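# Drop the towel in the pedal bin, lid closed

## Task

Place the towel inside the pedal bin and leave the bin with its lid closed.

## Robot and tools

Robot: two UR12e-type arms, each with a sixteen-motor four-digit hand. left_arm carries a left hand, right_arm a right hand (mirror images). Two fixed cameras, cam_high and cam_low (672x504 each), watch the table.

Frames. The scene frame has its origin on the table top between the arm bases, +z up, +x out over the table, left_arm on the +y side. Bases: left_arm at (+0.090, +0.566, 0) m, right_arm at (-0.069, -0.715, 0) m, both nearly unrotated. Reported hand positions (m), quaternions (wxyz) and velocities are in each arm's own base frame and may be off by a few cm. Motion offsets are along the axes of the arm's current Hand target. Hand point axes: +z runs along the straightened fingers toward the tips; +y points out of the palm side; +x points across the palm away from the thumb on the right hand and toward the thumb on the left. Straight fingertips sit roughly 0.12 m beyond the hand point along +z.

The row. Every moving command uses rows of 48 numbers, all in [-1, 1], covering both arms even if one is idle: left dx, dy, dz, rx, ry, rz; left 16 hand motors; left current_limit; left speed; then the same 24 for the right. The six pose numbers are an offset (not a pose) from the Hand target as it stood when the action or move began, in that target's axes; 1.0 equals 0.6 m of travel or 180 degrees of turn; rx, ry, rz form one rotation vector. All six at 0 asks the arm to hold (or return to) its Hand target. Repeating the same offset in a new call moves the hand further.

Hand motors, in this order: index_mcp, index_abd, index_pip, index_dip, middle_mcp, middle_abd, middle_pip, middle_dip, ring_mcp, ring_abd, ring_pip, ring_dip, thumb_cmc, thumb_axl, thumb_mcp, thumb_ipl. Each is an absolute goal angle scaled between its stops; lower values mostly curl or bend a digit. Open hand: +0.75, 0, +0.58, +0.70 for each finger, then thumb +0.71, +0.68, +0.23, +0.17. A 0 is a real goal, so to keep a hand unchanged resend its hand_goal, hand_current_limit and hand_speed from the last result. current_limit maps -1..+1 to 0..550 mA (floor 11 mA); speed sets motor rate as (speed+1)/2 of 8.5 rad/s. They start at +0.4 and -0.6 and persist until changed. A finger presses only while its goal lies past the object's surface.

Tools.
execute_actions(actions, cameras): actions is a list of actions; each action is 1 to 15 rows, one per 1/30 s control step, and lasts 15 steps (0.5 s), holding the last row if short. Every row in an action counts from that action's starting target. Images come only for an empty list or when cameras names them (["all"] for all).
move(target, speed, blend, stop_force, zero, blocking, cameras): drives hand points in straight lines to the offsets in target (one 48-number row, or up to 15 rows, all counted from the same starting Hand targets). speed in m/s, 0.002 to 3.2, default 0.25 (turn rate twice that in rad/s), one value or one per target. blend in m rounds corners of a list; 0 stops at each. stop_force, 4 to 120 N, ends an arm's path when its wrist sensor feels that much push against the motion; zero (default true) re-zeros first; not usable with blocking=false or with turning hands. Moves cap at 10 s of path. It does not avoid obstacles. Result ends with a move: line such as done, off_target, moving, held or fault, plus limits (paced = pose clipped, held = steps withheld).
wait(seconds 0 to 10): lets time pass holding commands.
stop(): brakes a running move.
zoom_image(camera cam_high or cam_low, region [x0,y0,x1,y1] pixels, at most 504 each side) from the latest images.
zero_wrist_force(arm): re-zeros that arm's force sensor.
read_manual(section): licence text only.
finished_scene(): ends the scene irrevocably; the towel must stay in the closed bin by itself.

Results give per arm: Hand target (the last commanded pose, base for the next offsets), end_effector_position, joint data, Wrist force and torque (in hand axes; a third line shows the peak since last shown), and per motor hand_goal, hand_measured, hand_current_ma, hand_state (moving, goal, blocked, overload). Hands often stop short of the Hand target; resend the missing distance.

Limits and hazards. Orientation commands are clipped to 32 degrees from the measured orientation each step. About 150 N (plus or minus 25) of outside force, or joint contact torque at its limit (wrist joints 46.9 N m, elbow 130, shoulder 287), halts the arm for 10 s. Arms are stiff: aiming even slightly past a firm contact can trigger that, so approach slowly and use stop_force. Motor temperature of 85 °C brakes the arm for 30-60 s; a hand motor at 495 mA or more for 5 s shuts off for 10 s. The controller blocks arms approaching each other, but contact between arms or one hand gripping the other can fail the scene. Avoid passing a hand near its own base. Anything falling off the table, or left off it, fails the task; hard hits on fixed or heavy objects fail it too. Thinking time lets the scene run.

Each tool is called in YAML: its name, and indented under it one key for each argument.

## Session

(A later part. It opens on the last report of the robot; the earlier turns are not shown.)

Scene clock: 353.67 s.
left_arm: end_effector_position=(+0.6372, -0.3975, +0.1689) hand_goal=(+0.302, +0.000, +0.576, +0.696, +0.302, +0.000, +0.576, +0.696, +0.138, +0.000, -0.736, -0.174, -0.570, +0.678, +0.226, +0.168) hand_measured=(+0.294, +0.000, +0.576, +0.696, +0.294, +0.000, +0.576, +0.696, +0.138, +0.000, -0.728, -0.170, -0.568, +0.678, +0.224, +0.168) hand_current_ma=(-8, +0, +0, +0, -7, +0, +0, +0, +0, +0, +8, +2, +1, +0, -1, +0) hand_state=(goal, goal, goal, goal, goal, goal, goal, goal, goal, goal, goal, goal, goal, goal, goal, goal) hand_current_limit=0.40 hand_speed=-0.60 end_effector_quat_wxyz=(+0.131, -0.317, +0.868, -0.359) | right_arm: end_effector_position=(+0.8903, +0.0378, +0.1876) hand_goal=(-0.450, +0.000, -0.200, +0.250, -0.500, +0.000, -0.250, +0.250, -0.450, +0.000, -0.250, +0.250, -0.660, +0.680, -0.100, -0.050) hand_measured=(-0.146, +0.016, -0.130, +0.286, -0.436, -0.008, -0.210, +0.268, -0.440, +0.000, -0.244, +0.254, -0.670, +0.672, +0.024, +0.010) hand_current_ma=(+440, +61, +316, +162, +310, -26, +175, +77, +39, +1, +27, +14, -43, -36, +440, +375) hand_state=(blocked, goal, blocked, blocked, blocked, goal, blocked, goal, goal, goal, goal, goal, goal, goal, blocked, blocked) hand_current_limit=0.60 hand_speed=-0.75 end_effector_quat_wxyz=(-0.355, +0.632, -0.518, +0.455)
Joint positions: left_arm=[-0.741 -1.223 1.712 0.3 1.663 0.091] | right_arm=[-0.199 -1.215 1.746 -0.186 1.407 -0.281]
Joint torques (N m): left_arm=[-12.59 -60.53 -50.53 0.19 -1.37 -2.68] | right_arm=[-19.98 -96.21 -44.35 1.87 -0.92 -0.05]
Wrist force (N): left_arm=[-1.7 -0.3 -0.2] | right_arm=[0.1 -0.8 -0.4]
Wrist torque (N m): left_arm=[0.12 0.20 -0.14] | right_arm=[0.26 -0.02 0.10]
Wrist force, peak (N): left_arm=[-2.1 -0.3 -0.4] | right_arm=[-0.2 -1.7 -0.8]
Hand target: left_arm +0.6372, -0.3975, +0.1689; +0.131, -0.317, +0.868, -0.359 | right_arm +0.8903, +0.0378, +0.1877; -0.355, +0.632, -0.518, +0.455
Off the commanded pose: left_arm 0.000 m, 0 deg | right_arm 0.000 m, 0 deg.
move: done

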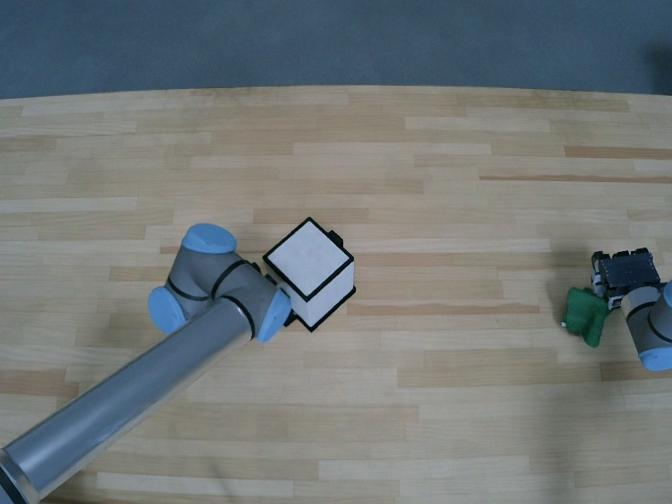

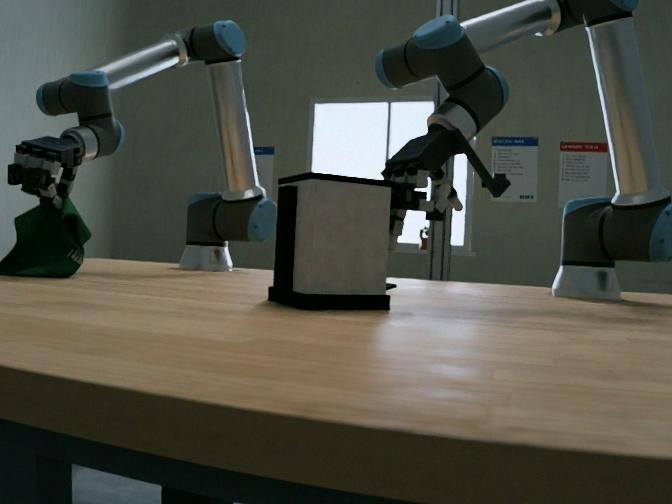

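move:
  target:
    - [0,0,0,0,0,0, 0.301,0,0.576,0.696, 0.301,0,0.576,0.696, 0.137,0,-0.737,-0.174, -0.571,0.678,0.226,0.168, 0.4,-0.6, 0.0736,-0.3254,-0.1184,0,0,0, -0.45,0,-0.2,0.25, -0.5,0,-0.25,0.25, -0.45,0,-0.25,0.25, -0.66,0.68,-0.1,-0.05, 0.6,-0.75]
    - [0,0,0,0,0,0, 0.301,0,0.576,0.696, 0.301,0,0.576,0.696, 0.137,0,-0.737,-0.174, -0.571,0.678,0.226,0.168, 0.4,-0.6, -0.7865,-0.5198,-0.4027,0.0791,-0.2088,-0.1714, -0.45,0,-0.2,0.25, -0.5,0,-0.25,0.25, -0.45,0,-0.25,0.25, -0.66,0.68,-0.1,-0.05, 0.6,-0.75]
  speed: [0.2,0.3]
  blend: [0.06,0]
  cameras: ["all"]

zoom_image:
  camera: "cam_low"
  region: [120, 60, 440, 320]

zoom_image:
  camera: "cam_high"
  region: [230, 200, 530, 500]

Scene clock: 404.20 s.
left_arm: end_effector_position=(+0.6372, -0.3975, +0.1689) hand_goal=(+0.302, +0.000, +0.576, +0.696, +0.302, +0.000, +0.576, +0.696, +0.138, +0.000, -0.736, -0.174, -0.570, +0.678, +0.226, +0.168) hand_measured=(+0.294, +0.000, +0.576, +0.696, +0.294, +0.000, +0.576, +0.696, +0.138, +0.000, -0.728, -0.170, -0.568, +0.678, +0.224, +0.168) hand_current_ma=(-8, +0, +0, +0, -7, +0, +0, +0, +0, +0, +8, +2, +1, +0, -1, +0) hand_state=(goal, goal, goal, goal, goal, goal, goal, goal, goal, goal, goal, goal, goal, goal, goal, goal) hand_current_limit=0.40 hand_speed=-0.60 end_effector_quat_wxyz=(+0.131, -0.317, +0.868, -0.359) | right_arm: end_effector_position=(+0.7424, +0.5705, +0.4570) hand_goal=(-0.450, +0.000, -0.200, +0.250, -0.500, +0.000, -0.250, +0.250, -0.450, +0.000, -0.250, +0.250, -0.660, +0.680, -0.100, -0.050) hand_measured=(-0.146, +0.018, -0.130, +0.286, -0.436, -0.008, -0.210, +0.268, -0.442, +0.000, -0.244, +0.254, -0.670, +0.672, +0.024, +0.010) hand_current_ma=(+440, +69, +316, +158, +310, -27, +173, +77, +38, +1, +25, +14, -41, -38, +440, +370) hand_state=(blocked, goal, blocked, blocked, blocked, goal, blocked, goal, goal, goal, goal, goal, goal, goal, blocked, blocked) hand_current_limit=0.60 hand_speed=-0.75 end_effector_quat_wxyz=(-0.442, +0.808, -0.136, +0.366)
Joint positions: left_arm=[-0.741 -1.223 1.712 0.3 1.663 0.091] | right_arm=[0.43 -1.267 1.323 0.305 1.306 -0.623]
Joint torques (N m): left_arm=[-9.77 -60.55 -52.01 0.68 -1.85 -2.68] | right_arm=[14.86 -56.95 -48.77 0.87 -2.16 -3.47]
Wrist force (N): left_arm=[-1.7 0.1 -0.1] | right_arm=[-0.5 -0.6 -0.1]
Wrist torque (N m): left_arm=[0.16 0.20 -0.14] | right_arm=[0.19 0.07 0.13]
Wrist force, peak (N): left_arm=[-2.1 -0.6 -0.6] | right_arm=[-2.1 -1.7 0.4]
Hand target: left_arm +0.6372, -0.3975, +0.1689; +0.131, -0.317, +0.868, -0.359 | right_arm +0.7424, +0.5706, +0.4570; -0.442, +0.808, -0.136, +0.366
Off the commanded pose: left_arm 0.000 m, 0 deg | right_arm 0.000 m, 0 deg.
move: done

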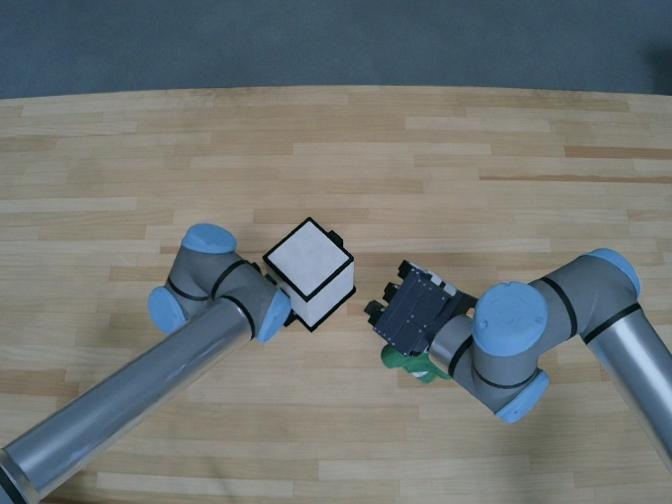

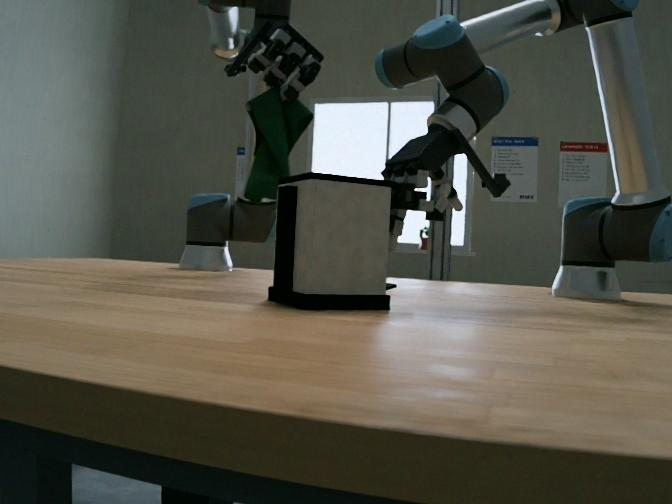

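Scaled by 1.575 from the camera's 672x504 image, which has a finer 960x720 frame.

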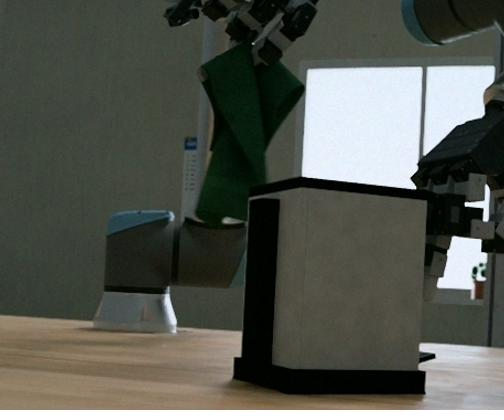

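Scaled by 1.680 from the camera's 672x504 image, which has a finer 960x720 frame.

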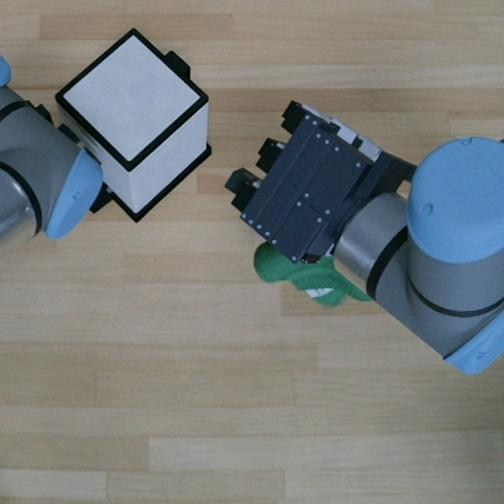

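move:
  target: [0,0.05,0.05,0,0,0, 0.301,0,0.576,0.696, 0.301,0,0.576,0.696, 0.137,0,-0.737,-0.174, -0.571,0.678,0.226,0.168, 0.6,-0.6, 0,0,0,0,0,0, -0.45,0,-0.2,0.25, -0.5,0,-0.25,0.25, -0.45,0,-0.25,0.25, -0.66,0.68,-0.1,-0.05, 0.6,-0.75]
  speed: 0.1

move:
  target: [0,0.06,0.06,0,0,0, 0.301,0,0.576,0.696, 0.301,0,0.576,0.696, 0.137,0,-0.737,-0.174, -0.571,0.678,0.226,0.168, 0.6,-0.6, 0,0,0,0,0,0, -0.45,0,-0.2,0.25, -0.5,0,-0.25,0.25, -0.45,0,-0.25,0.25, -0.66,0.68,-0.1,-0.05, 0.6,-0.75]
  speed: 0.03
  stop_force: 30
  cameras: ["all"]

zoom_image:
  camera: "cam_low"
  region: [240, 60, 480, 320]

zoom_image:
  camera: "cam_high"
  region: [220, 150, 420, 350]

Scene clock: 421.30 s.
left_arm: end_effector_position=(+0.6372, -0.3975, +0.1265) hand_goal=(+0.302, +0.000, +0.576, +0.696, +0.302, +0.000, +0.576, +0.696, +0.138, +0.000, -0.736, -0.174, -0.570, +0.678, +0.226, +0.168) hand_measured=(+0.294, +0.000, +0.576, +0.696, +0.294, +0.000, +0.576, +0.696, +0.138, +0.000, -0.728, -0.170, -0.568, +0.678, +0.224, +0.168) hand_current_ma=(-8, +0, +0, +0, -7, +0, +0, +0, +0, +0, +7, +2, +1, +0, -1, +0) hand_state=(goal, goal, goal, goal, goal, goal, goal, goal, goal, goal, goal, goal, goal, goal, goal, goal) hand_current_limit=0.60 hand_speed=-0.60 end_effector_quat_wxyz=(+0.131, -0.317, +0.868, -0.359) | right_arm: end_effector_position=(+0.7424, +0.5706, +0.4570) hand_goal=(-0.450, +0.000, -0.200, +0.250, -0.500, +0.000, -0.250, +0.250, -0.450, +0.000, -0.250, +0.250, -0.660, +0.680, -0.100, -0.050) hand_measured=(-0.146, +0.018, -0.130, +0.286, -0.436, -0.008, -0.210, +0.268, -0.442, +0.000, -0.244, +0.254, -0.670, +0.672, +0.024, +0.010) hand_current_ma=(+440, +69, +316, +158, +310, -27, +173, +74, +38, +1, +25, +14, -41, -39, +440, +368) hand_state=(blocked, goal, blocked, blocked, blocked, goal, blocked, goal, goal, goal, goal, goal, goal, goal, blocked, blocked) hand_current_limit=0.60 hand_speed=-0.75 end_effector_quat_wxyz=(-0.442, +0.808, -0.136, +0.366)
Joint positions: left_arm=[-0.741 -1.188 1.748 0.23 1.663 0.091] | right_arm=[0.43 -1.267 1.323 0.305 1.306 -0.623]
Joint torques (N m): left_arm=[-13.98 -59.24 -29.24 -1.24 -1.63 -2.99] | right_arm=[14.97 -58.53 -49.03 0.75 -1.54 -3.37]
Wrist force (N): left_arm=[-1.8 0.4 -0.3] | right_arm=[-0.7 -0.4 0.0]
Wrist torque (N m): left_arm=[0.22 0.22 -0.15] | right_arm=[0.22 0.09 0.11]
Wrist force, peak (N): left_arm=[-2.4 -0.1 -0.2] | right_arm=[-0.8 -1.0 0.3]
Hand target: left_arm +0.6372, -0.3975, +0.1264; +0.131, -0.317, +0.868, -0.359 | right_arm +0.7424, +0.5706, +0.4570; -0.442, +0.808, -0.136, +0.366
Off the commanded pose: left_arm 0.000 m, 0 deg | right_arm 0.000 m, 0 deg.
move: done

Scene clock: 423.77 s.
left_arm: end_effector_position=(+0.6372, -0.3976, +0.0906) hand_goal=(+0.302, +0.000, +0.576, +0.696, +0.302, +0.000, +0.576, +0.696, +0.138, +0.000, -0.736, -0.174, -0.570, +0.678, +0.226, +0.168) hand_measured=(+0.286, +0.002, +0.564, +0.682, +0.296, +0.000, +0.574, +0.694, +0.138, +0.000, -0.728, -0.170, -0.568, +0.678, +0.224, +0.168) hand_current_ma=(-21, +1, -14, -15, -5, +0, -2, -2, +0, +0, +7, +2, +1, +0, -1, +0) hand_state=(goal, goal, goal, goal, goal, goal, goal, goal, goal, goal, goal, goal, goal, goal, goal, goal) hand_current_limit=0.60 hand_speed=-0.60 end_effector_quat_wxyz=(+0.131, -0.317, +0.868, -0.359) | right_arm: end_effector_position=(+0.7424, +0.5706, +0.4570) hand_goal=(-0.450, +0.000, -0.200, +0.250, -0.500, +0.000, -0.250, +0.250, -0.450, +0.000, -0.250, +0.250, -0.660, +0.680, -0.100, -0.050) hand_measured=(-0.146, +0.018, -0.130, +0.286, -0.436, -0.008, -0.210, +0.268, -0.442, +0.000, -0.244, +0.254, -0.670, +0.672, +0.024, +0.010) hand_current_ma=(+440, +69, +316, +158, +310, -27, +173, +74, +38, +1, +25, +14, -41, -39, +440, +368) hand_state=(blocked, goal, blocked, blocked, blocked, goal, blocked, goal, goal, goal, goal, goal, goal, goal, blocked, blocked) hand_current_limit=0.60 hand_speed=-0.75 end_effector_quat_wxyz=(-0.442, +0.808, -0.136, +0.366)
Joint positions: left_arm=[-0.741 -1.154 1.773 0.171 1.662 0.091] | right_arm=[0.43 -1.267 1.323 0.305 1.306 -0.623]
Joint torques (N m): left_arm=[-13.06 -62.96 -34.02 4.6 -2.18 1.23] | right_arm=[15.33 -56.06 -49.3 1.02 -1.5 -3.24]
Wrist force (N): left_arm=[-1.5 -17.6 -23.9] | right_arm=[-0.2 -0.6 0.2]
Wrist torque (N m): left_arm=[1.57 0.52 -0.37] | right_arm=[0.20 0.03 0.16]
Wrist force, peak (N): left_arm=[-1.2 -27.2 -36.9] | right_arm=[-0.7 -1.0 0.2]
Hand target: left_arm +0.6372, -0.3976, +0.0906; +0.131, -0.317, +0.868, -0.359 (not the last commanded pose) | right_arm +0.7424, +0.5706, +0.4570; -0.442, +0.808, -0.136, +0.366
Off the commanded pose: left_arm 0.015 m, 0 deg | right_arm 0.000 m, 0 deg.
move: contact (left_arm)

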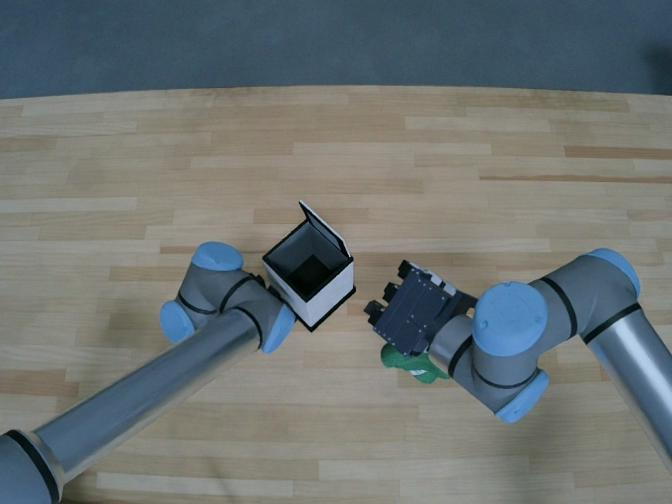

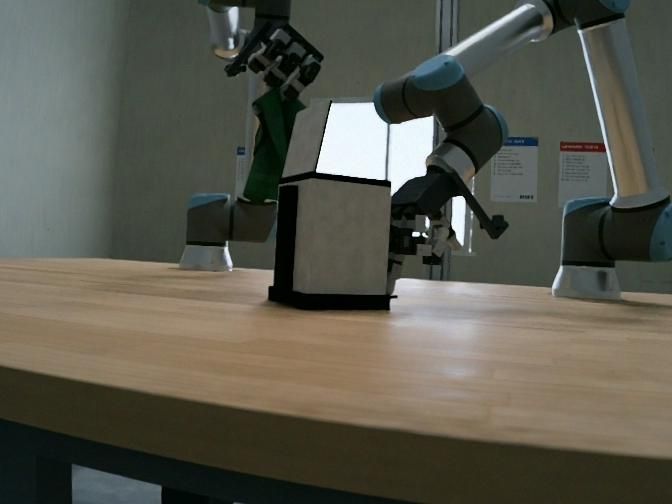

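Scaled by 1.938 from the camera's 672x504 image, which has a finer 960x720 frame.

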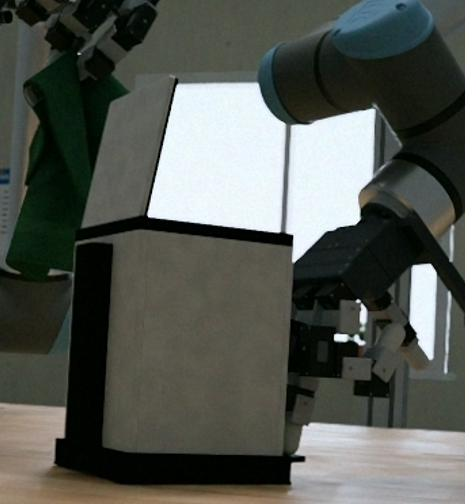

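Scaled by 2.520 from the camera's 672x504 image, which has a finer 960x720 frame.

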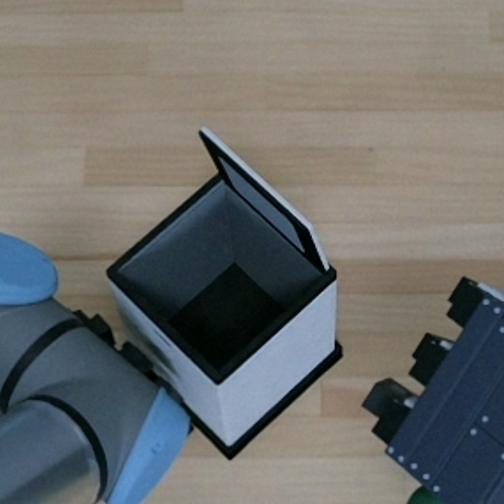

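move:
  target:
    - [0,0,0,0,0,0, 0.301,0,0.576,0.696, 0.301,0,0.576,0.696, 0.137,0,-0.737,-0.174, -0.571,0.678,0.226,0.168, 0.6,-0.6, 0.0985,-0.209,-0.0858,0,0,-0.0833, -0.45,0,-0.2,0.25, -0.5,0,-0.25,0.25, -0.45,0,-0.25,0.25, -0.66,0.68,-0.1,-0.05, 0.6,-0.75]
    - [0,0,0,0,0,0, 0.301,0,0.576,0.696, 0.301,0,0.576,0.696, 0.137,0,-0.737,-0.174, -0.571,0.678,0.226,0.168, 0.6,-0.6, 0.1752,-0.3917,0.454,0,0,-0.0833, -0.45,0,-0.2,0.25, -0.5,0,-0.25,0.25, -0.45,0,-0.25,0.25, -0.66,0.68,-0.1,-0.05, 0.6,-0.75]
  speed: [0.2,0.2]
  blend: [0.04,0]
  cameras: ["all"]

zoom_image:
  camera: "cam_low"
  region: [220, 0, 520, 300]

zoom_image:
  camera: "cam_high"
  region: [190, 130, 470, 410]

Scene clock: 511.40 s.
left_arm: end_effector_position=(+0.6372, -0.3976, +0.0906) hand_goal=(+0.302, +0.000, +0.576, +0.696, +0.302, +0.000, +0.576, +0.696, +0.138, +0.000, -0.736, -0.174, -0.570, +0.678, +0.226, +0.168) hand_measured=(+0.286, +0.002, +0.564, +0.682, +0.296, +0.000, +0.574, +0.694, +0.138, +0.000, -0.728, -0.170, -0.568, +0.678, +0.224, +0.168) hand_current_ma=(-21, +1, -14, -15, -5, +0, -2, -2, +0, +0, +7, +2, +1, +0, -1, +0) hand_state=(goal, goal, goal, goal, goal, goal, goal, goal, goal, goal, goal, goal, goal, goal, goal, goal) hand_current_limit=0.60 hand_speed=-0.60 end_effector_quat_wxyz=(+0.131, -0.317, +0.868, -0.359) | right_arm: end_effector_position=(+0.9829, +0.8141, +0.6036) hand_goal=(-0.450, +0.000, -0.200, +0.250, -0.500, +0.000, -0.250, +0.250, -0.450, +0.000, -0.250, +0.250, -0.660, +0.680, -0.100, -0.050) hand_measured=(-0.146, +0.020, -0.130, +0.286, -0.436, -0.008, -0.210, +0.268, -0.446, +0.000, -0.244, +0.254, -0.670, +0.672, +0.024, +0.010) hand_current_ma=(+440, +75, +316, +157, +310, -27, +173, +74, +13, +1, +20, +13, -40, -40, +440, +366) hand_state=(blocked, blocked, blocked, blocked, blocked, goal, blocked, goal, goal, goal, goal, goal, goal, goal, blocked, blocked) hand_current_limit=0.60 hand_speed=-0.75 end_effector_quat_wxyz=(-0.487, +0.704, -0.004, +0.517)
Joint positions: left_arm=[-0.741 -1.154 1.773 0.171 1.662 0.091] | right_arm=[0.552 -0.564 0.035 0.52 1.372 -0.809]
Joint torques (N m): left_arm=[-2.5 -63.21 -35.07 0.94 -3.16 0.86] | right_arm=[-16.73 -103.68 -45.41 -4.21 -1.64 2.23]
Wrist force (N): left_arm=[-1.7 -17.5 -24.3] | right_arm=[-0.8 0.0 0.5]
Wrist torque (N m): left_arm=[1.61 0.55 -0.40] | right_arm=[0.07 0.19 -0.02]
Wrist force, peak (N): left_arm=[-1.3 -17.7 -24.6] | right_arm=[-1.5 0.2 1.3]
Hand target: left_arm +0.6372, -0.3976, +0.0906; +0.131, -0.317, +0.868, -0.359 | right_arm +0.9847, +0.8154, +0.6048; -0.391, +0.818, -0.029, +0.420
Off the commanded pose: left_arm 0.000 m, 0 deg | right_arm 0.002 m, 21 deg.
elbow stopped short (right arm): the move would have taken joint 3 (elbow) straighter than the controller allows.
move: off_target (right_arm)

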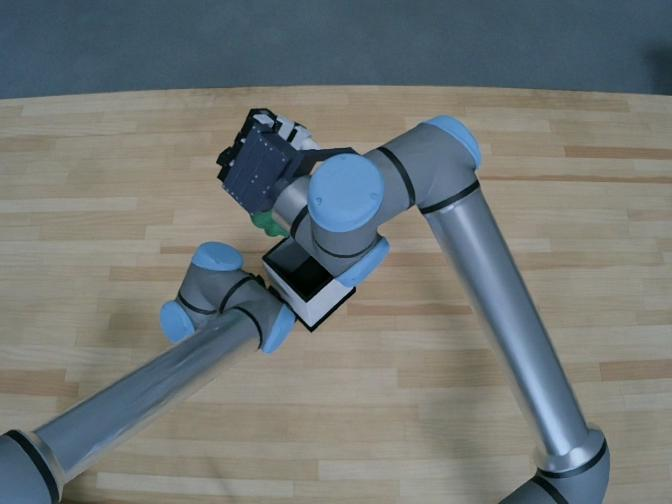

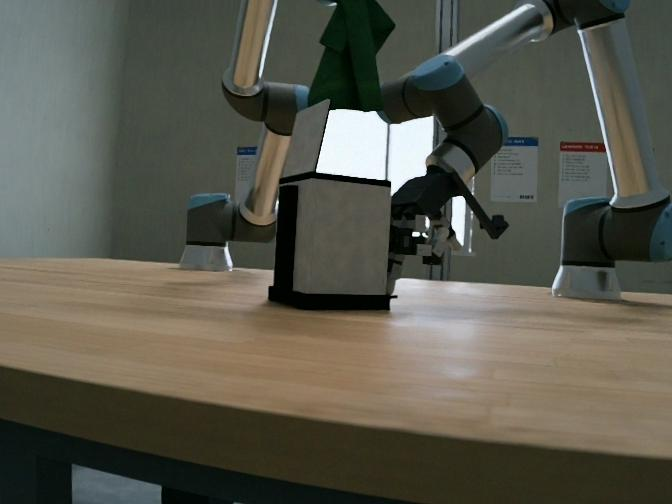

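Scaled by 1.680 from the camera's 672x504 image, which has a finer 960x720 frame.

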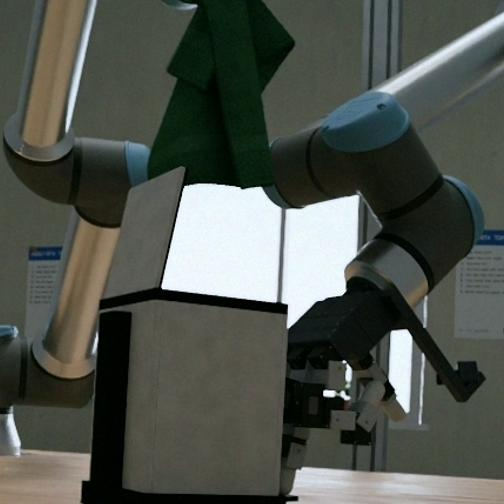

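Scaled by 1.800 from the camera's 672x504 image, which has a finer 960x720 frame.

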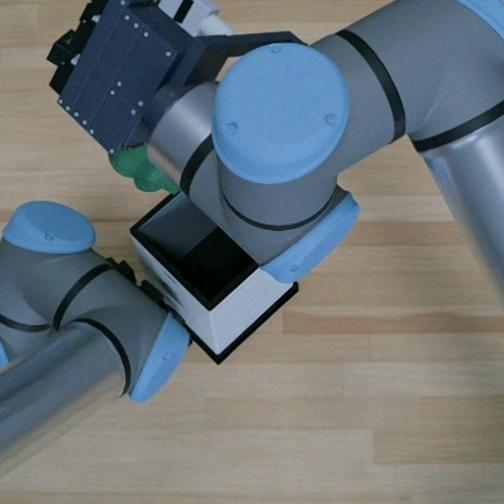

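move:
  target: [0,0,0,0,0,0, 0.301,0,0.576,0.696, 0.301,0,0.576,0.696, 0.137,0,-0.737,-0.174, -0.571,0.678,0.226,0.168, 0.6,-0.6, -0.1648,0.1827,0.0778,0,0,0, -0.45,0,-0.2,0.25, -0.5,0,-0.25,0.25, -0.45,0,-0.25,0.25, -0.66,0.68,-0.1,-0.05, 0.6,-0.75]
  speed: 0.12
  cameras: ["all"]

zoom_image:
  camera: "cam_low"
  region: [220, 0, 520, 300]

zoom_image:
  camera: "cam_high"
  region: [190, 130, 470, 410]

Scene clock: 535.83 s.
left_arm: end_effector_position=(+0.6372, -0.3976, +0.0906) hand_goal=(+0.302, +0.000, +0.576, +0.696, +0.302, +0.000, +0.576, +0.696, +0.138, +0.000, -0.736, -0.174, -0.570, +0.678, +0.226, +0.168) hand_measured=(+0.286, +0.002, +0.564, +0.682, +0.296, +0.000, +0.574, +0.694, +0.138, +0.000, -0.728, -0.170, -0.568, +0.678, +0.224, +0.168) hand_current_ma=(-21, +1, -14, -15, -5, +0, -2, -2, +0, +0, +7, +2, +1, +0, -1, +0) hand_state=(goal, goal, goal, goal, goal, goal, goal, goal, goal, goal, goal, goal, goal, goal, goal, goal) hand_current_limit=0.60 hand_speed=-0.60 end_effector_quat_wxyz=(+0.131, -0.317, +0.868, -0.359) | right_arm: end_effector_position=(+0.9834, +0.8041, +0.4495) hand_goal=(-0.450, +0.000, -0.200, +0.250, -0.500, +0.000, -0.250, +0.250, -0.450, +0.000, -0.250, +0.250, -0.660, +0.680, -0.100, -0.050) hand_measured=(-0.146, +0.020, -0.130, +0.286, -0.436, -0.008, -0.210, +0.268, -0.446, +0.000, -0.246, +0.254, -0.670, +0.672, +0.024, +0.010) hand_current_ma=(+440, +75, +316, +157, +310, -27, +173, +74, +13, +1, +19, +13, -40, -40, +440, +366) hand_state=(blocked, blocked, blocked, blocked, blocked, goal, blocked, goal, goal, goal, goal, goal, goal, goal, blocked, blocked) hand_current_limit=0.60 hand_speed=-0.75 end_effector_quat_wxyz=(-0.419, +0.789, -0.022, +0.449)
Joint positions: left_arm=[-0.741 -1.154 1.773 0.171 1.662 0.091] | right_arm=[0.553 -0.471 0.035 0.687 1.407 -0.834]
Joint torques (N m): left_arm=[-1.08 -64.04 -33.57 0.98 -3.03 1.39] | right_arm=[15.26 -112.08 -35.24 0.77 1.47 -3.59]
Wrist force (N): left_arm=[-1.8 -17.4 -24.3] | right_arm=[-1.0 -0.4 0.7]
Wrist torque (N m): left_arm=[1.63 0.56 -0.41] | right_arm=[0.11 0.19 0.17]
Wrist force, peak (N): left_arm=[-1.7 -18.3 -24.3] | right_arm=[-1.4 0.0 1.3]
Hand target: left_arm +0.6372, -0.3976, +0.0906; +0.131, -0.317, +0.868, -0.359 | right_arm +0.9848, +0.8054, +0.4503; -0.391, +0.818, -0.029, +0.420
Off the commanded pose: left_arm 0.000 m, 0 deg | right_arm 0.002 m, 6 deg.
elbow stopped short (right arm): the move would have taken joint 3 (elbow) straighter than the controller allows.
move: off_target (right_arm)

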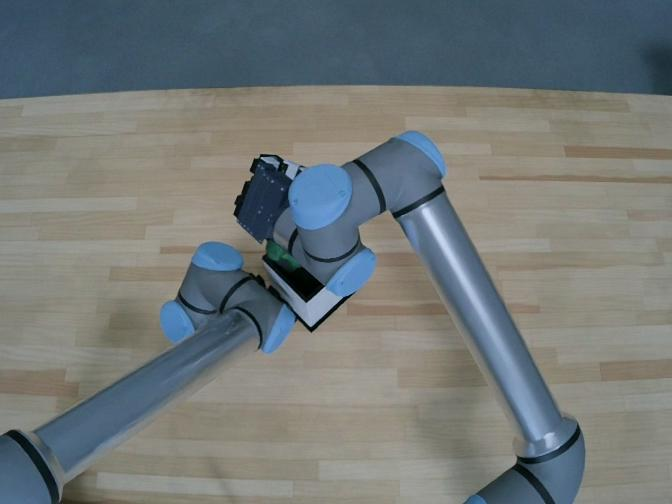

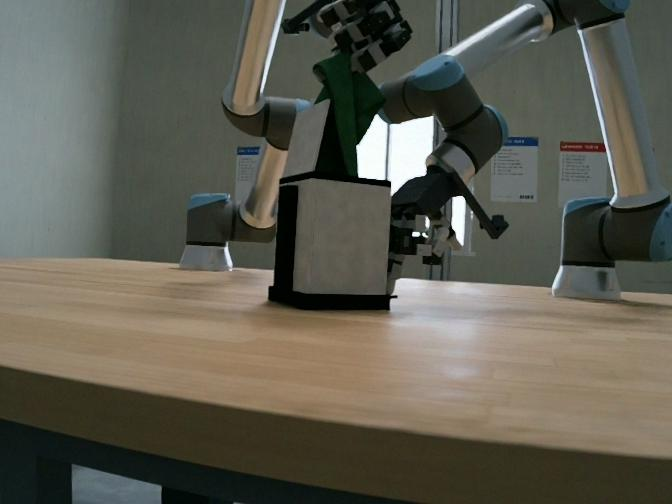

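Scaled by 1.680 from the camera's 672x504 image, which has a finer 960x720 frame.

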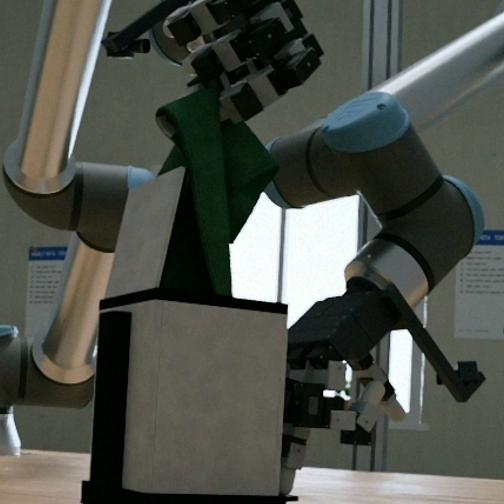

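Scaled by 1.800 from the camera's 672x504 image, which has a finer 960x720 frame.

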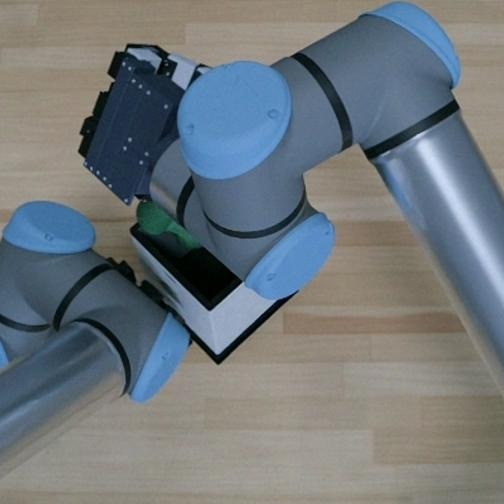

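move:
  target: [0,0,0,0,0,0, 0.301,0,0.576,0.696, 0.301,0,0.576,0.696, 0.137,0,-0.737,-0.174, -0.571,0.678,0.226,0.168, 0.6,-0.6, -0.0782,0.1098,0.0488,0,0,0, -0.45,0,-0.2,0.25, -0.5,0,-0.25,0.25, -0.45,0,-0.25,0.25, -0.66,0.68,-0.1,-0.05, 0.6,-0.75]
  speed: 0.1
  cameras: ["all"]

zoom_image:
  camera: "cam_low"
  region: [240, 20, 480, 260]

zoom_image:
  camera: "cam_high"
  region: [210, 140, 410, 340]

Scene clock: 556.23 s.
left_arm: end_effector_position=(+0.6372, -0.3976, +0.0906) hand_goal=(+0.302, +0.000, +0.576, +0.696, +0.302, +0.000, +0.576, +0.696, +0.138, +0.000, -0.736, -0.174, -0.570, +0.678, +0.226, +0.168) hand_measured=(+0.286, +0.002, +0.564, +0.682, +0.296, +0.000, +0.574, +0.694, +0.138, +0.000, -0.728, -0.170, -0.568, +0.678, +0.224, +0.168) hand_current_ma=(-21, +1, -14, -15, -5, +0, -2, -2, +0, +0, +7, +2, +1, +0, -1, +0) hand_state=(goal, goal, goal, goal, goal, goal, goal, goal, goal, goal, goal, goal, goal, goal, goal, goal) hand_current_limit=0.60 hand_speed=-0.60 end_effector_quat_wxyz=(+0.131, -0.317, +0.868, -0.359) | right_arm: end_effector_position=(+0.9938, +0.7954, +0.3653) hand_goal=(-0.450, +0.000, -0.200, +0.250, -0.500, +0.000, -0.250, +0.250, -0.450, +0.000, -0.250, +0.250, -0.660, +0.680, -0.100, -0.050) hand_measured=(-0.146, +0.020, -0.130, +0.284, -0.436, -0.008, -0.212, +0.268, -0.446, +0.000, -0.246, +0.254, -0.670, +0.670, +0.024, +0.008) hand_current_ma=(+440, +75, +315, +152, +310, -27, +171, +72, +13, +1, +19, +13, -39, -44, +440, +355) hand_state=(blocked, blocked, blocked, blocked, blocked, goal, blocked, goal, goal, goal, goal, goal, goal, goal, blocked, blocked) hand_current_limit=0.60 hand_speed=-0.75 end_effector_quat_wxyz=(-0.391, +0.818, -0.029, +0.420)
Joint positions: left_arm=[-0.741 -1.154 1.773 0.171 1.662 0.091] | right_arm=[0.545 -0.431 0.079 0.704 1.413 -0.844]
Joint torques (N m): left_arm=[-0.85 -65.58 -35.2 1.08 -2.49 1.44] | right_arm=[-17.78 -108.65 -47.16 1.18 1.73 -3.35]
Wrist force (N): left_arm=[-1.7 -17.5 -24.0] | right_arm=[-1.0 -0.8 0.2]
Wrist torque (N m): left_arm=[1.59 0.54 -0.38] | right_arm=[0.17 0.17 0.16]
Wrist force, peak (N): left_arm=[-1.6 -18.0 -24.4] | right_arm=[-1.4 0.0 1.3]
Hand target: left_arm +0.6372, -0.3976, +0.0906; +0.131, -0.317, +0.868, -0.359 | right_arm +0.9939, +0.7954, +0.3653; -0.391, +0.818, -0.029, +0.420
Off the commanded pose: left_arm 0.000 m, 0 deg | right_arm 0.000 m, 0 deg.
move: done

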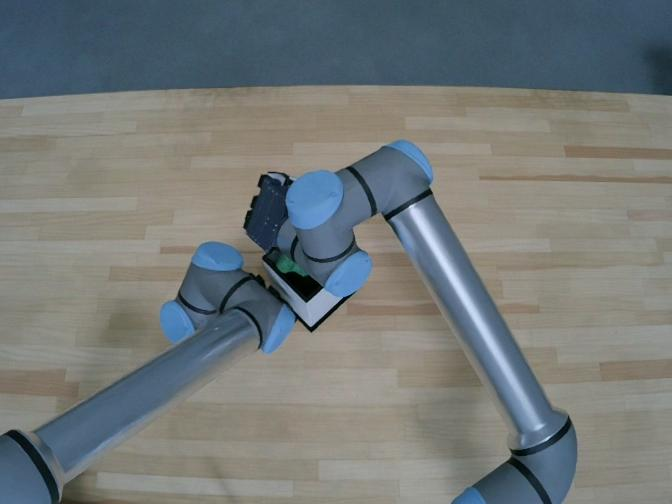

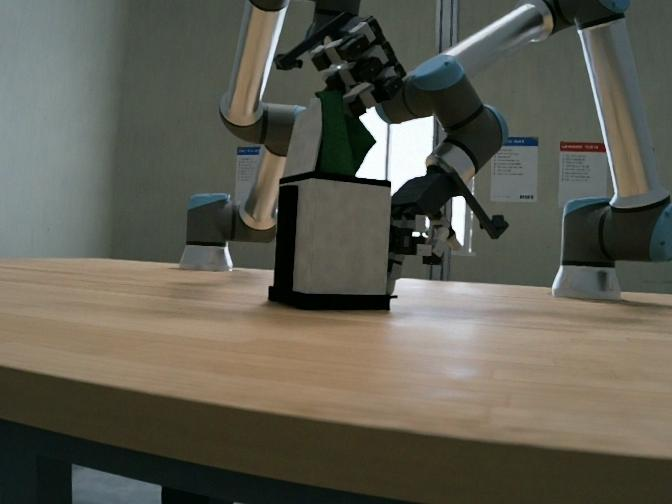

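Scaled by 2.100 from the camera's 672x504 image, which has a finer 960x720 frame.

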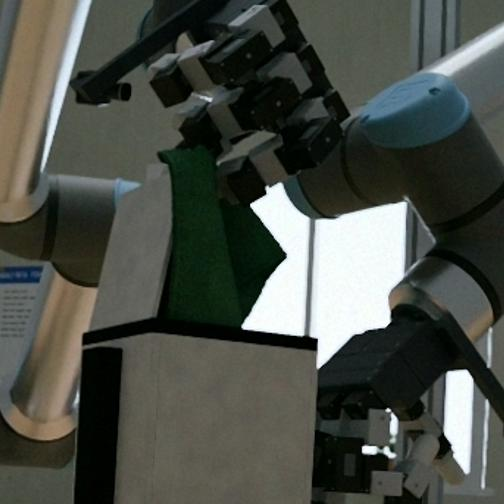

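Scaled by 2.520 from the camera's 672x504 image, which has a finer 960x720 frame.

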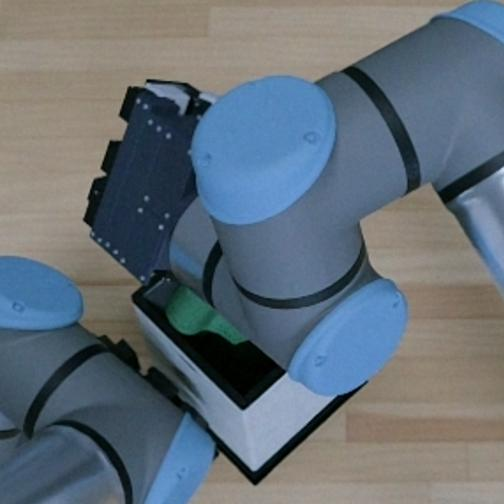

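move:
  target: [0,0,0,0,0,0, 0.301,0,0.576,0.696, 0.301,0,0.576,0.696, 0.137,0,-0.737,-0.174, -0.571,0.678,0.226,0.168, 0.6,-0.6, 0,0,0,0,0,0, 0.2,0,0.0,0.5, -0.40,0,-0.2,0.28, -0.44,0,-0.25,0.25, -0.62,0.68,0.45,0.3, 0.5,-0.75]
  speed: 0.1
  cameras: ["all"]

zoom_image:
  camera: "cam_low"
  region: [240, 20, 480, 260]

zoom_image:
  camera: "cam_high"
  region: [210, 140, 410, 340]

Scene clock: 578.00 s.
left_arm: end_effector_position=(+0.6372, -0.3976, +0.0906) hand_goal=(+0.302, +0.000, +0.576, +0.696, +0.302, +0.000, +0.576, +0.696, +0.138, +0.000, -0.736, -0.174, -0.570, +0.678, +0.226, +0.168) hand_measured=(+0.286, +0.002, +0.564, +0.682, +0.296, +0.000, +0.574, +0.694, +0.138, +0.000, -0.728, -0.170, -0.568, +0.678, +0.224, +0.168) hand_current_ma=(-21, +1, -14, -15, -5, +0, -2, -2, +0, +0, +7, +2, +1, +0, -1, +0) hand_state=(goal, goal, goal, goal, goal, goal, goal, goal, goal, goal, goal, goal, goal, goal, goal, goal) hand_current_limit=0.60 hand_speed=-0.60 end_effector_quat_wxyz=(+0.131, -0.317, +0.868, -0.359) | right_arm: end_effector_position=(+0.9938, +0.7954, +0.3653) hand_goal=(+0.200, +0.000, +0.000, +0.500, -0.400, +0.000, -0.200, +0.280, -0.440, +0.000, -0.250, +0.250, -0.620, +0.680, +0.450, +0.300) hand_measured=(+0.192, +0.008, -0.002, +0.498, -0.398, +0.000, -0.200, +0.278, -0.440, +0.000, -0.246, +0.254, -0.616, +0.678, +0.442, +0.296) hand_current_ma=(-34, +27, -6, -10, +4, -3, -2, -8, +3, +1, +19, +13, +15, -9, -38, -18) hand_state=(goal, goal, goal, goal, goal, goal, goal, goal, goal, goal, goal, goal, goal, goal, goal, goal) hand_current_limit=0.50 hand_speed=-0.75 end_effector_quat_wxyz=(-0.391, +0.818, -0.029, +0.420)
Joint positions: left_arm=[-0.741 -1.154 1.773 0.171 1.662 0.091] | right_arm=[0.545 -0.431 0.079 0.704 1.413 -0.844]
Joint torques (N m): left_arm=[0.24 -60.47 -32.42 0.36 -2.7 1.12] | right_arm=[-17.56 -110.91 -46.45 0.79 1.42 -2.9]
Wrist force (N): left_arm=[-1.8 -16.8 -23.9] | right_arm=[-0.5 -0.7 0.3]
Wrist torque (N m): left_arm=[1.67 0.53 -0.40] | right_arm=[0.13 0.12 0.19]
Wrist force, peak (N): left_arm=[-1.2 -18.0 -24.5] | right_arm=[-1.4 -0.7 0.9]
Hand target: left_arm +0.6372, -0.3976, +0.0906; +0.131, -0.317, +0.868, -0.359 | right_arm +0.9938, +0.7954, +0.3653; -0.391, +0.818, -0.029, +0.420
Off the commanded pose: left_arm 0.000 m, 0 deg | right_arm 0.000 m, 0 deg.
move: done

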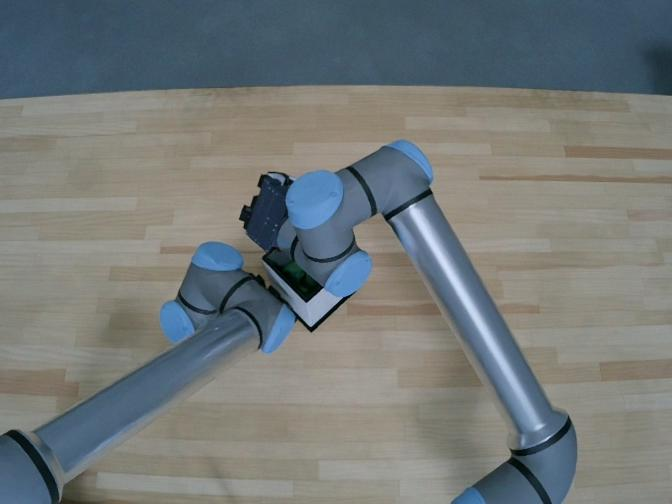

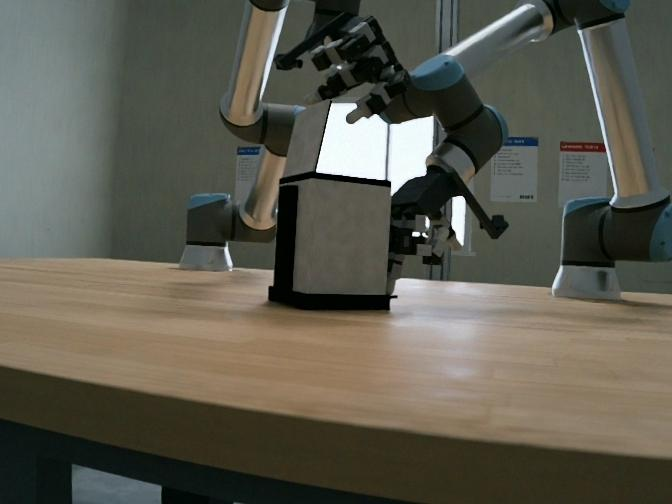

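Scaled by 2.100 from the camera's 672x504 image, which has a finer 960x720 frame.

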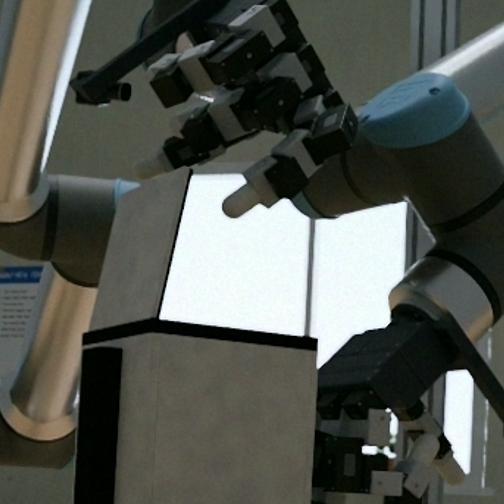

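Scaled by 2.520 from the camera's 672x504 image, which has a finer 960x720 frame.

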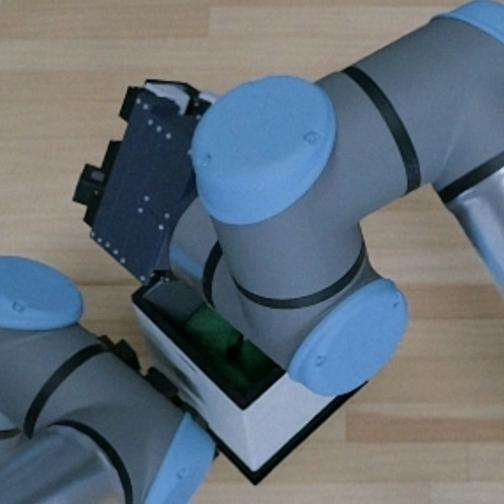

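move:
  target:
    - [0,0,0,0,0,0, 0.301,0,0.576,0.696, 0.301,0,0.576,0.696, 0.137,0,-0.737,-0.174, -0.571,0.678,0.226,0.168, 0.6,-0.6, 0.0543,-0.0545,-0.0812,0,0,0, 0.2,0,0.0,0.5, -0.40,0,-0.2,0.28, -0.44,0,-0.25,0.25, -0.62,0.68,0.45,0.3, 0.5,-0.75]
    - [0,0,0,0,0,0, 0.301,0,0.576,0.696, 0.301,0,0.576,0.696, 0.137,0,-0.737,-0.174, -0.571,0.678,0.226,0.168, 0.6,-0.6, -0.0088,0.0078,-0.6168,0,0,0, 0.2,0,0.0,0.5, -0.40,0,-0.2,0.28, -0.44,0,-0.25,0.25, -0.62,0.68,0.45,0.3, 0.5,-0.75]
    - [0,-0.0707,-0.0707,0,0,0, 0.301,0,0.576,0.696, 0.301,0,0.576,0.696, 0.137,0,-0.737,-0.174, -0.571,0.678,0.226,0.168, 0.6,-0.6, -0.0088,0.0078,-0.6168,0,0,0, 0.2,0,0.0,0.5, -0.40,0,-0.2,0.28, -0.44,0,-0.25,0.25, -0.62,0.68,0.45,0.3, 0.5,-0.75]
  speed: [0.1,0.3,0.04]
  blend: [0.02,0,0]
  cameras: ["all"]

zoom_image:
  camera: "cam_high"
  region: [230, 180, 390, 340]

zoom_image:
  camera: "cam_low"
  region: [240, 120, 440, 320]

Scene clock: 598.47 s.
left_arm: end_effector_position=(+0.6373, -0.3975, +0.1505) hand_goal=(+0.302, +0.000, +0.576, +0.696, +0.302, +0.000, +0.576, +0.696, +0.138, +0.000, -0.736, -0.174, -0.570, +0.678, +0.226, +0.168) hand_measured=(+0.298, +0.002, +0.574, +0.694, +0.298, +0.000, +0.574, +0.694, +0.138, +0.000, -0.728, -0.170, -0.568, +0.678, +0.224, +0.168) hand_current_ma=(-2, +1, -1, -1, -3, +0, -1, -1, +0, +0, +7, +2, +1, +0, -1, +0) hand_state=(goal, goal, goal, goal, goal, goal, goal, goal, goal, goal, goal, goal, goal, goal, goal, goal) hand_current_limit=0.60 hand_speed=-0.60 end_effector_quat_wxyz=(+0.131, -0.317, +0.868, -0.359) | right_arm: end_effector_position=(+0.7286, +0.5665, +0.4849) hand_goal=(+0.200, +0.000, +0.000, +0.500, -0.400, +0.000, -0.200, +0.280, -0.440, +0.000, -0.250, +0.250, -0.620, +0.680, +0.450, +0.300) hand_measured=(+0.194, +0.008, -0.002, +0.498, -0.398, +0.000, -0.200, +0.278, -0.438, +0.000, -0.246, +0.254, -0.616, +0.678, +0.444, +0.296) hand_current_ma=(-25, +25, -6, -10, +6, -2, -2, -8, +6, +1, +19, +13, +16, -9, -32, -18) hand_state=(goal, goal, goal, goal, goal, goal, goal, goal, goal, goal, goal, goal, goal, goal, goal, goal) hand_current_limit=0.50 hand_speed=-0.75 end_effector_quat_wxyz=(-0.391, +0.818, -0.029, +0.420)
Joint positions: left_arm=[-0.741 -1.208 1.728 0.27 1.663 0.091] | right_arm=[0.462 -1.298 1.329 0.327 1.335 -0.873]
Joint torques (N m): left_arm=[2.95 -84.77 -50.61 3.6 1.04 0.95] | right_arm=[-17.4 -93.95 -34.74 -2.79 -2.16 -3.16]
Wrist force (N): left_arm=[0.7 0.3 -0.3] | right_arm=[-0.8 -0.7 0.3]
Wrist torque (N m): left_arm=[0.21 -0.11 0.05] | right_arm=[0.15 0.12 0.14]
Wrist force, peak (N): left_arm=[-1.7 -17.6 -24.6] | right_arm=[0.0 -1.0 2.3]
Hand target: left_arm +0.6373, -0.3975, +0.1506; +0.131, -0.317, +0.868, -0.359 | right_arm +0.7286, +0.5665, +0.4849; -0.391, +0.818, -0.029, +0.420
Off the commanded pose: left_arm 0.000 m, 0 deg | right_arm 0.000 m, 0 deg.
move: done

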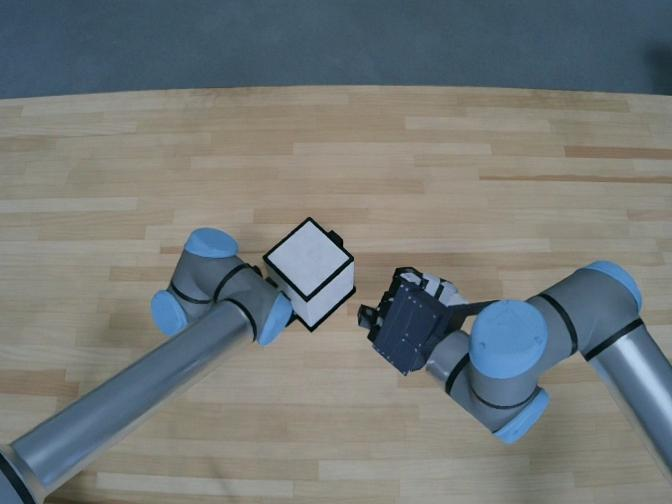

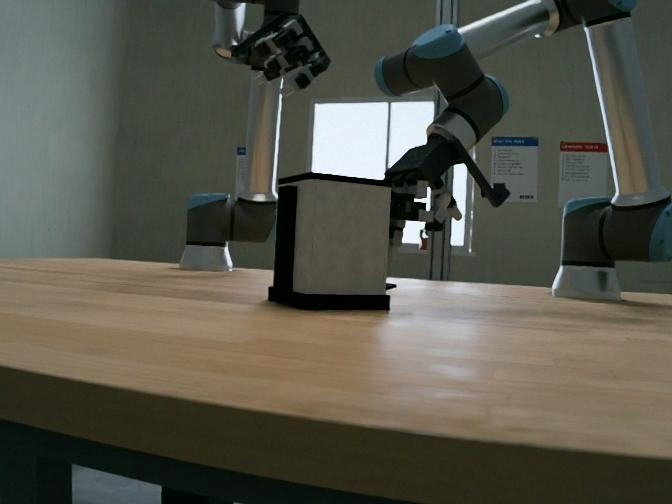

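Scaled by 3.150 from the camera's 672x504 image, which has a finer 960x720 frame.

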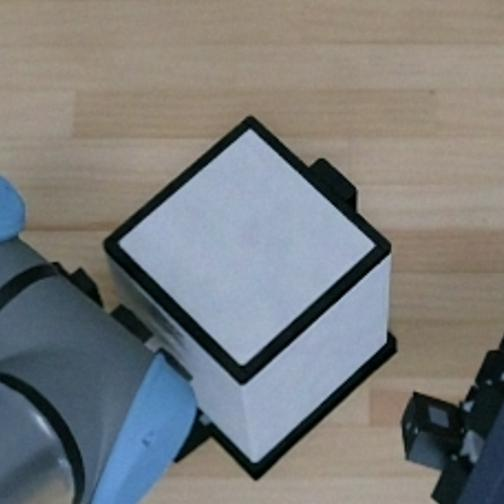

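Scaled by 2.520 from the camera's 672x504 image, which has a finer 960x720 frame.

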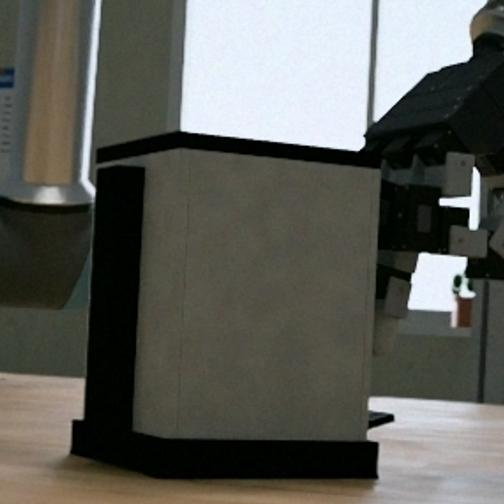

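finished_scene:

The scene is finished: the task was done.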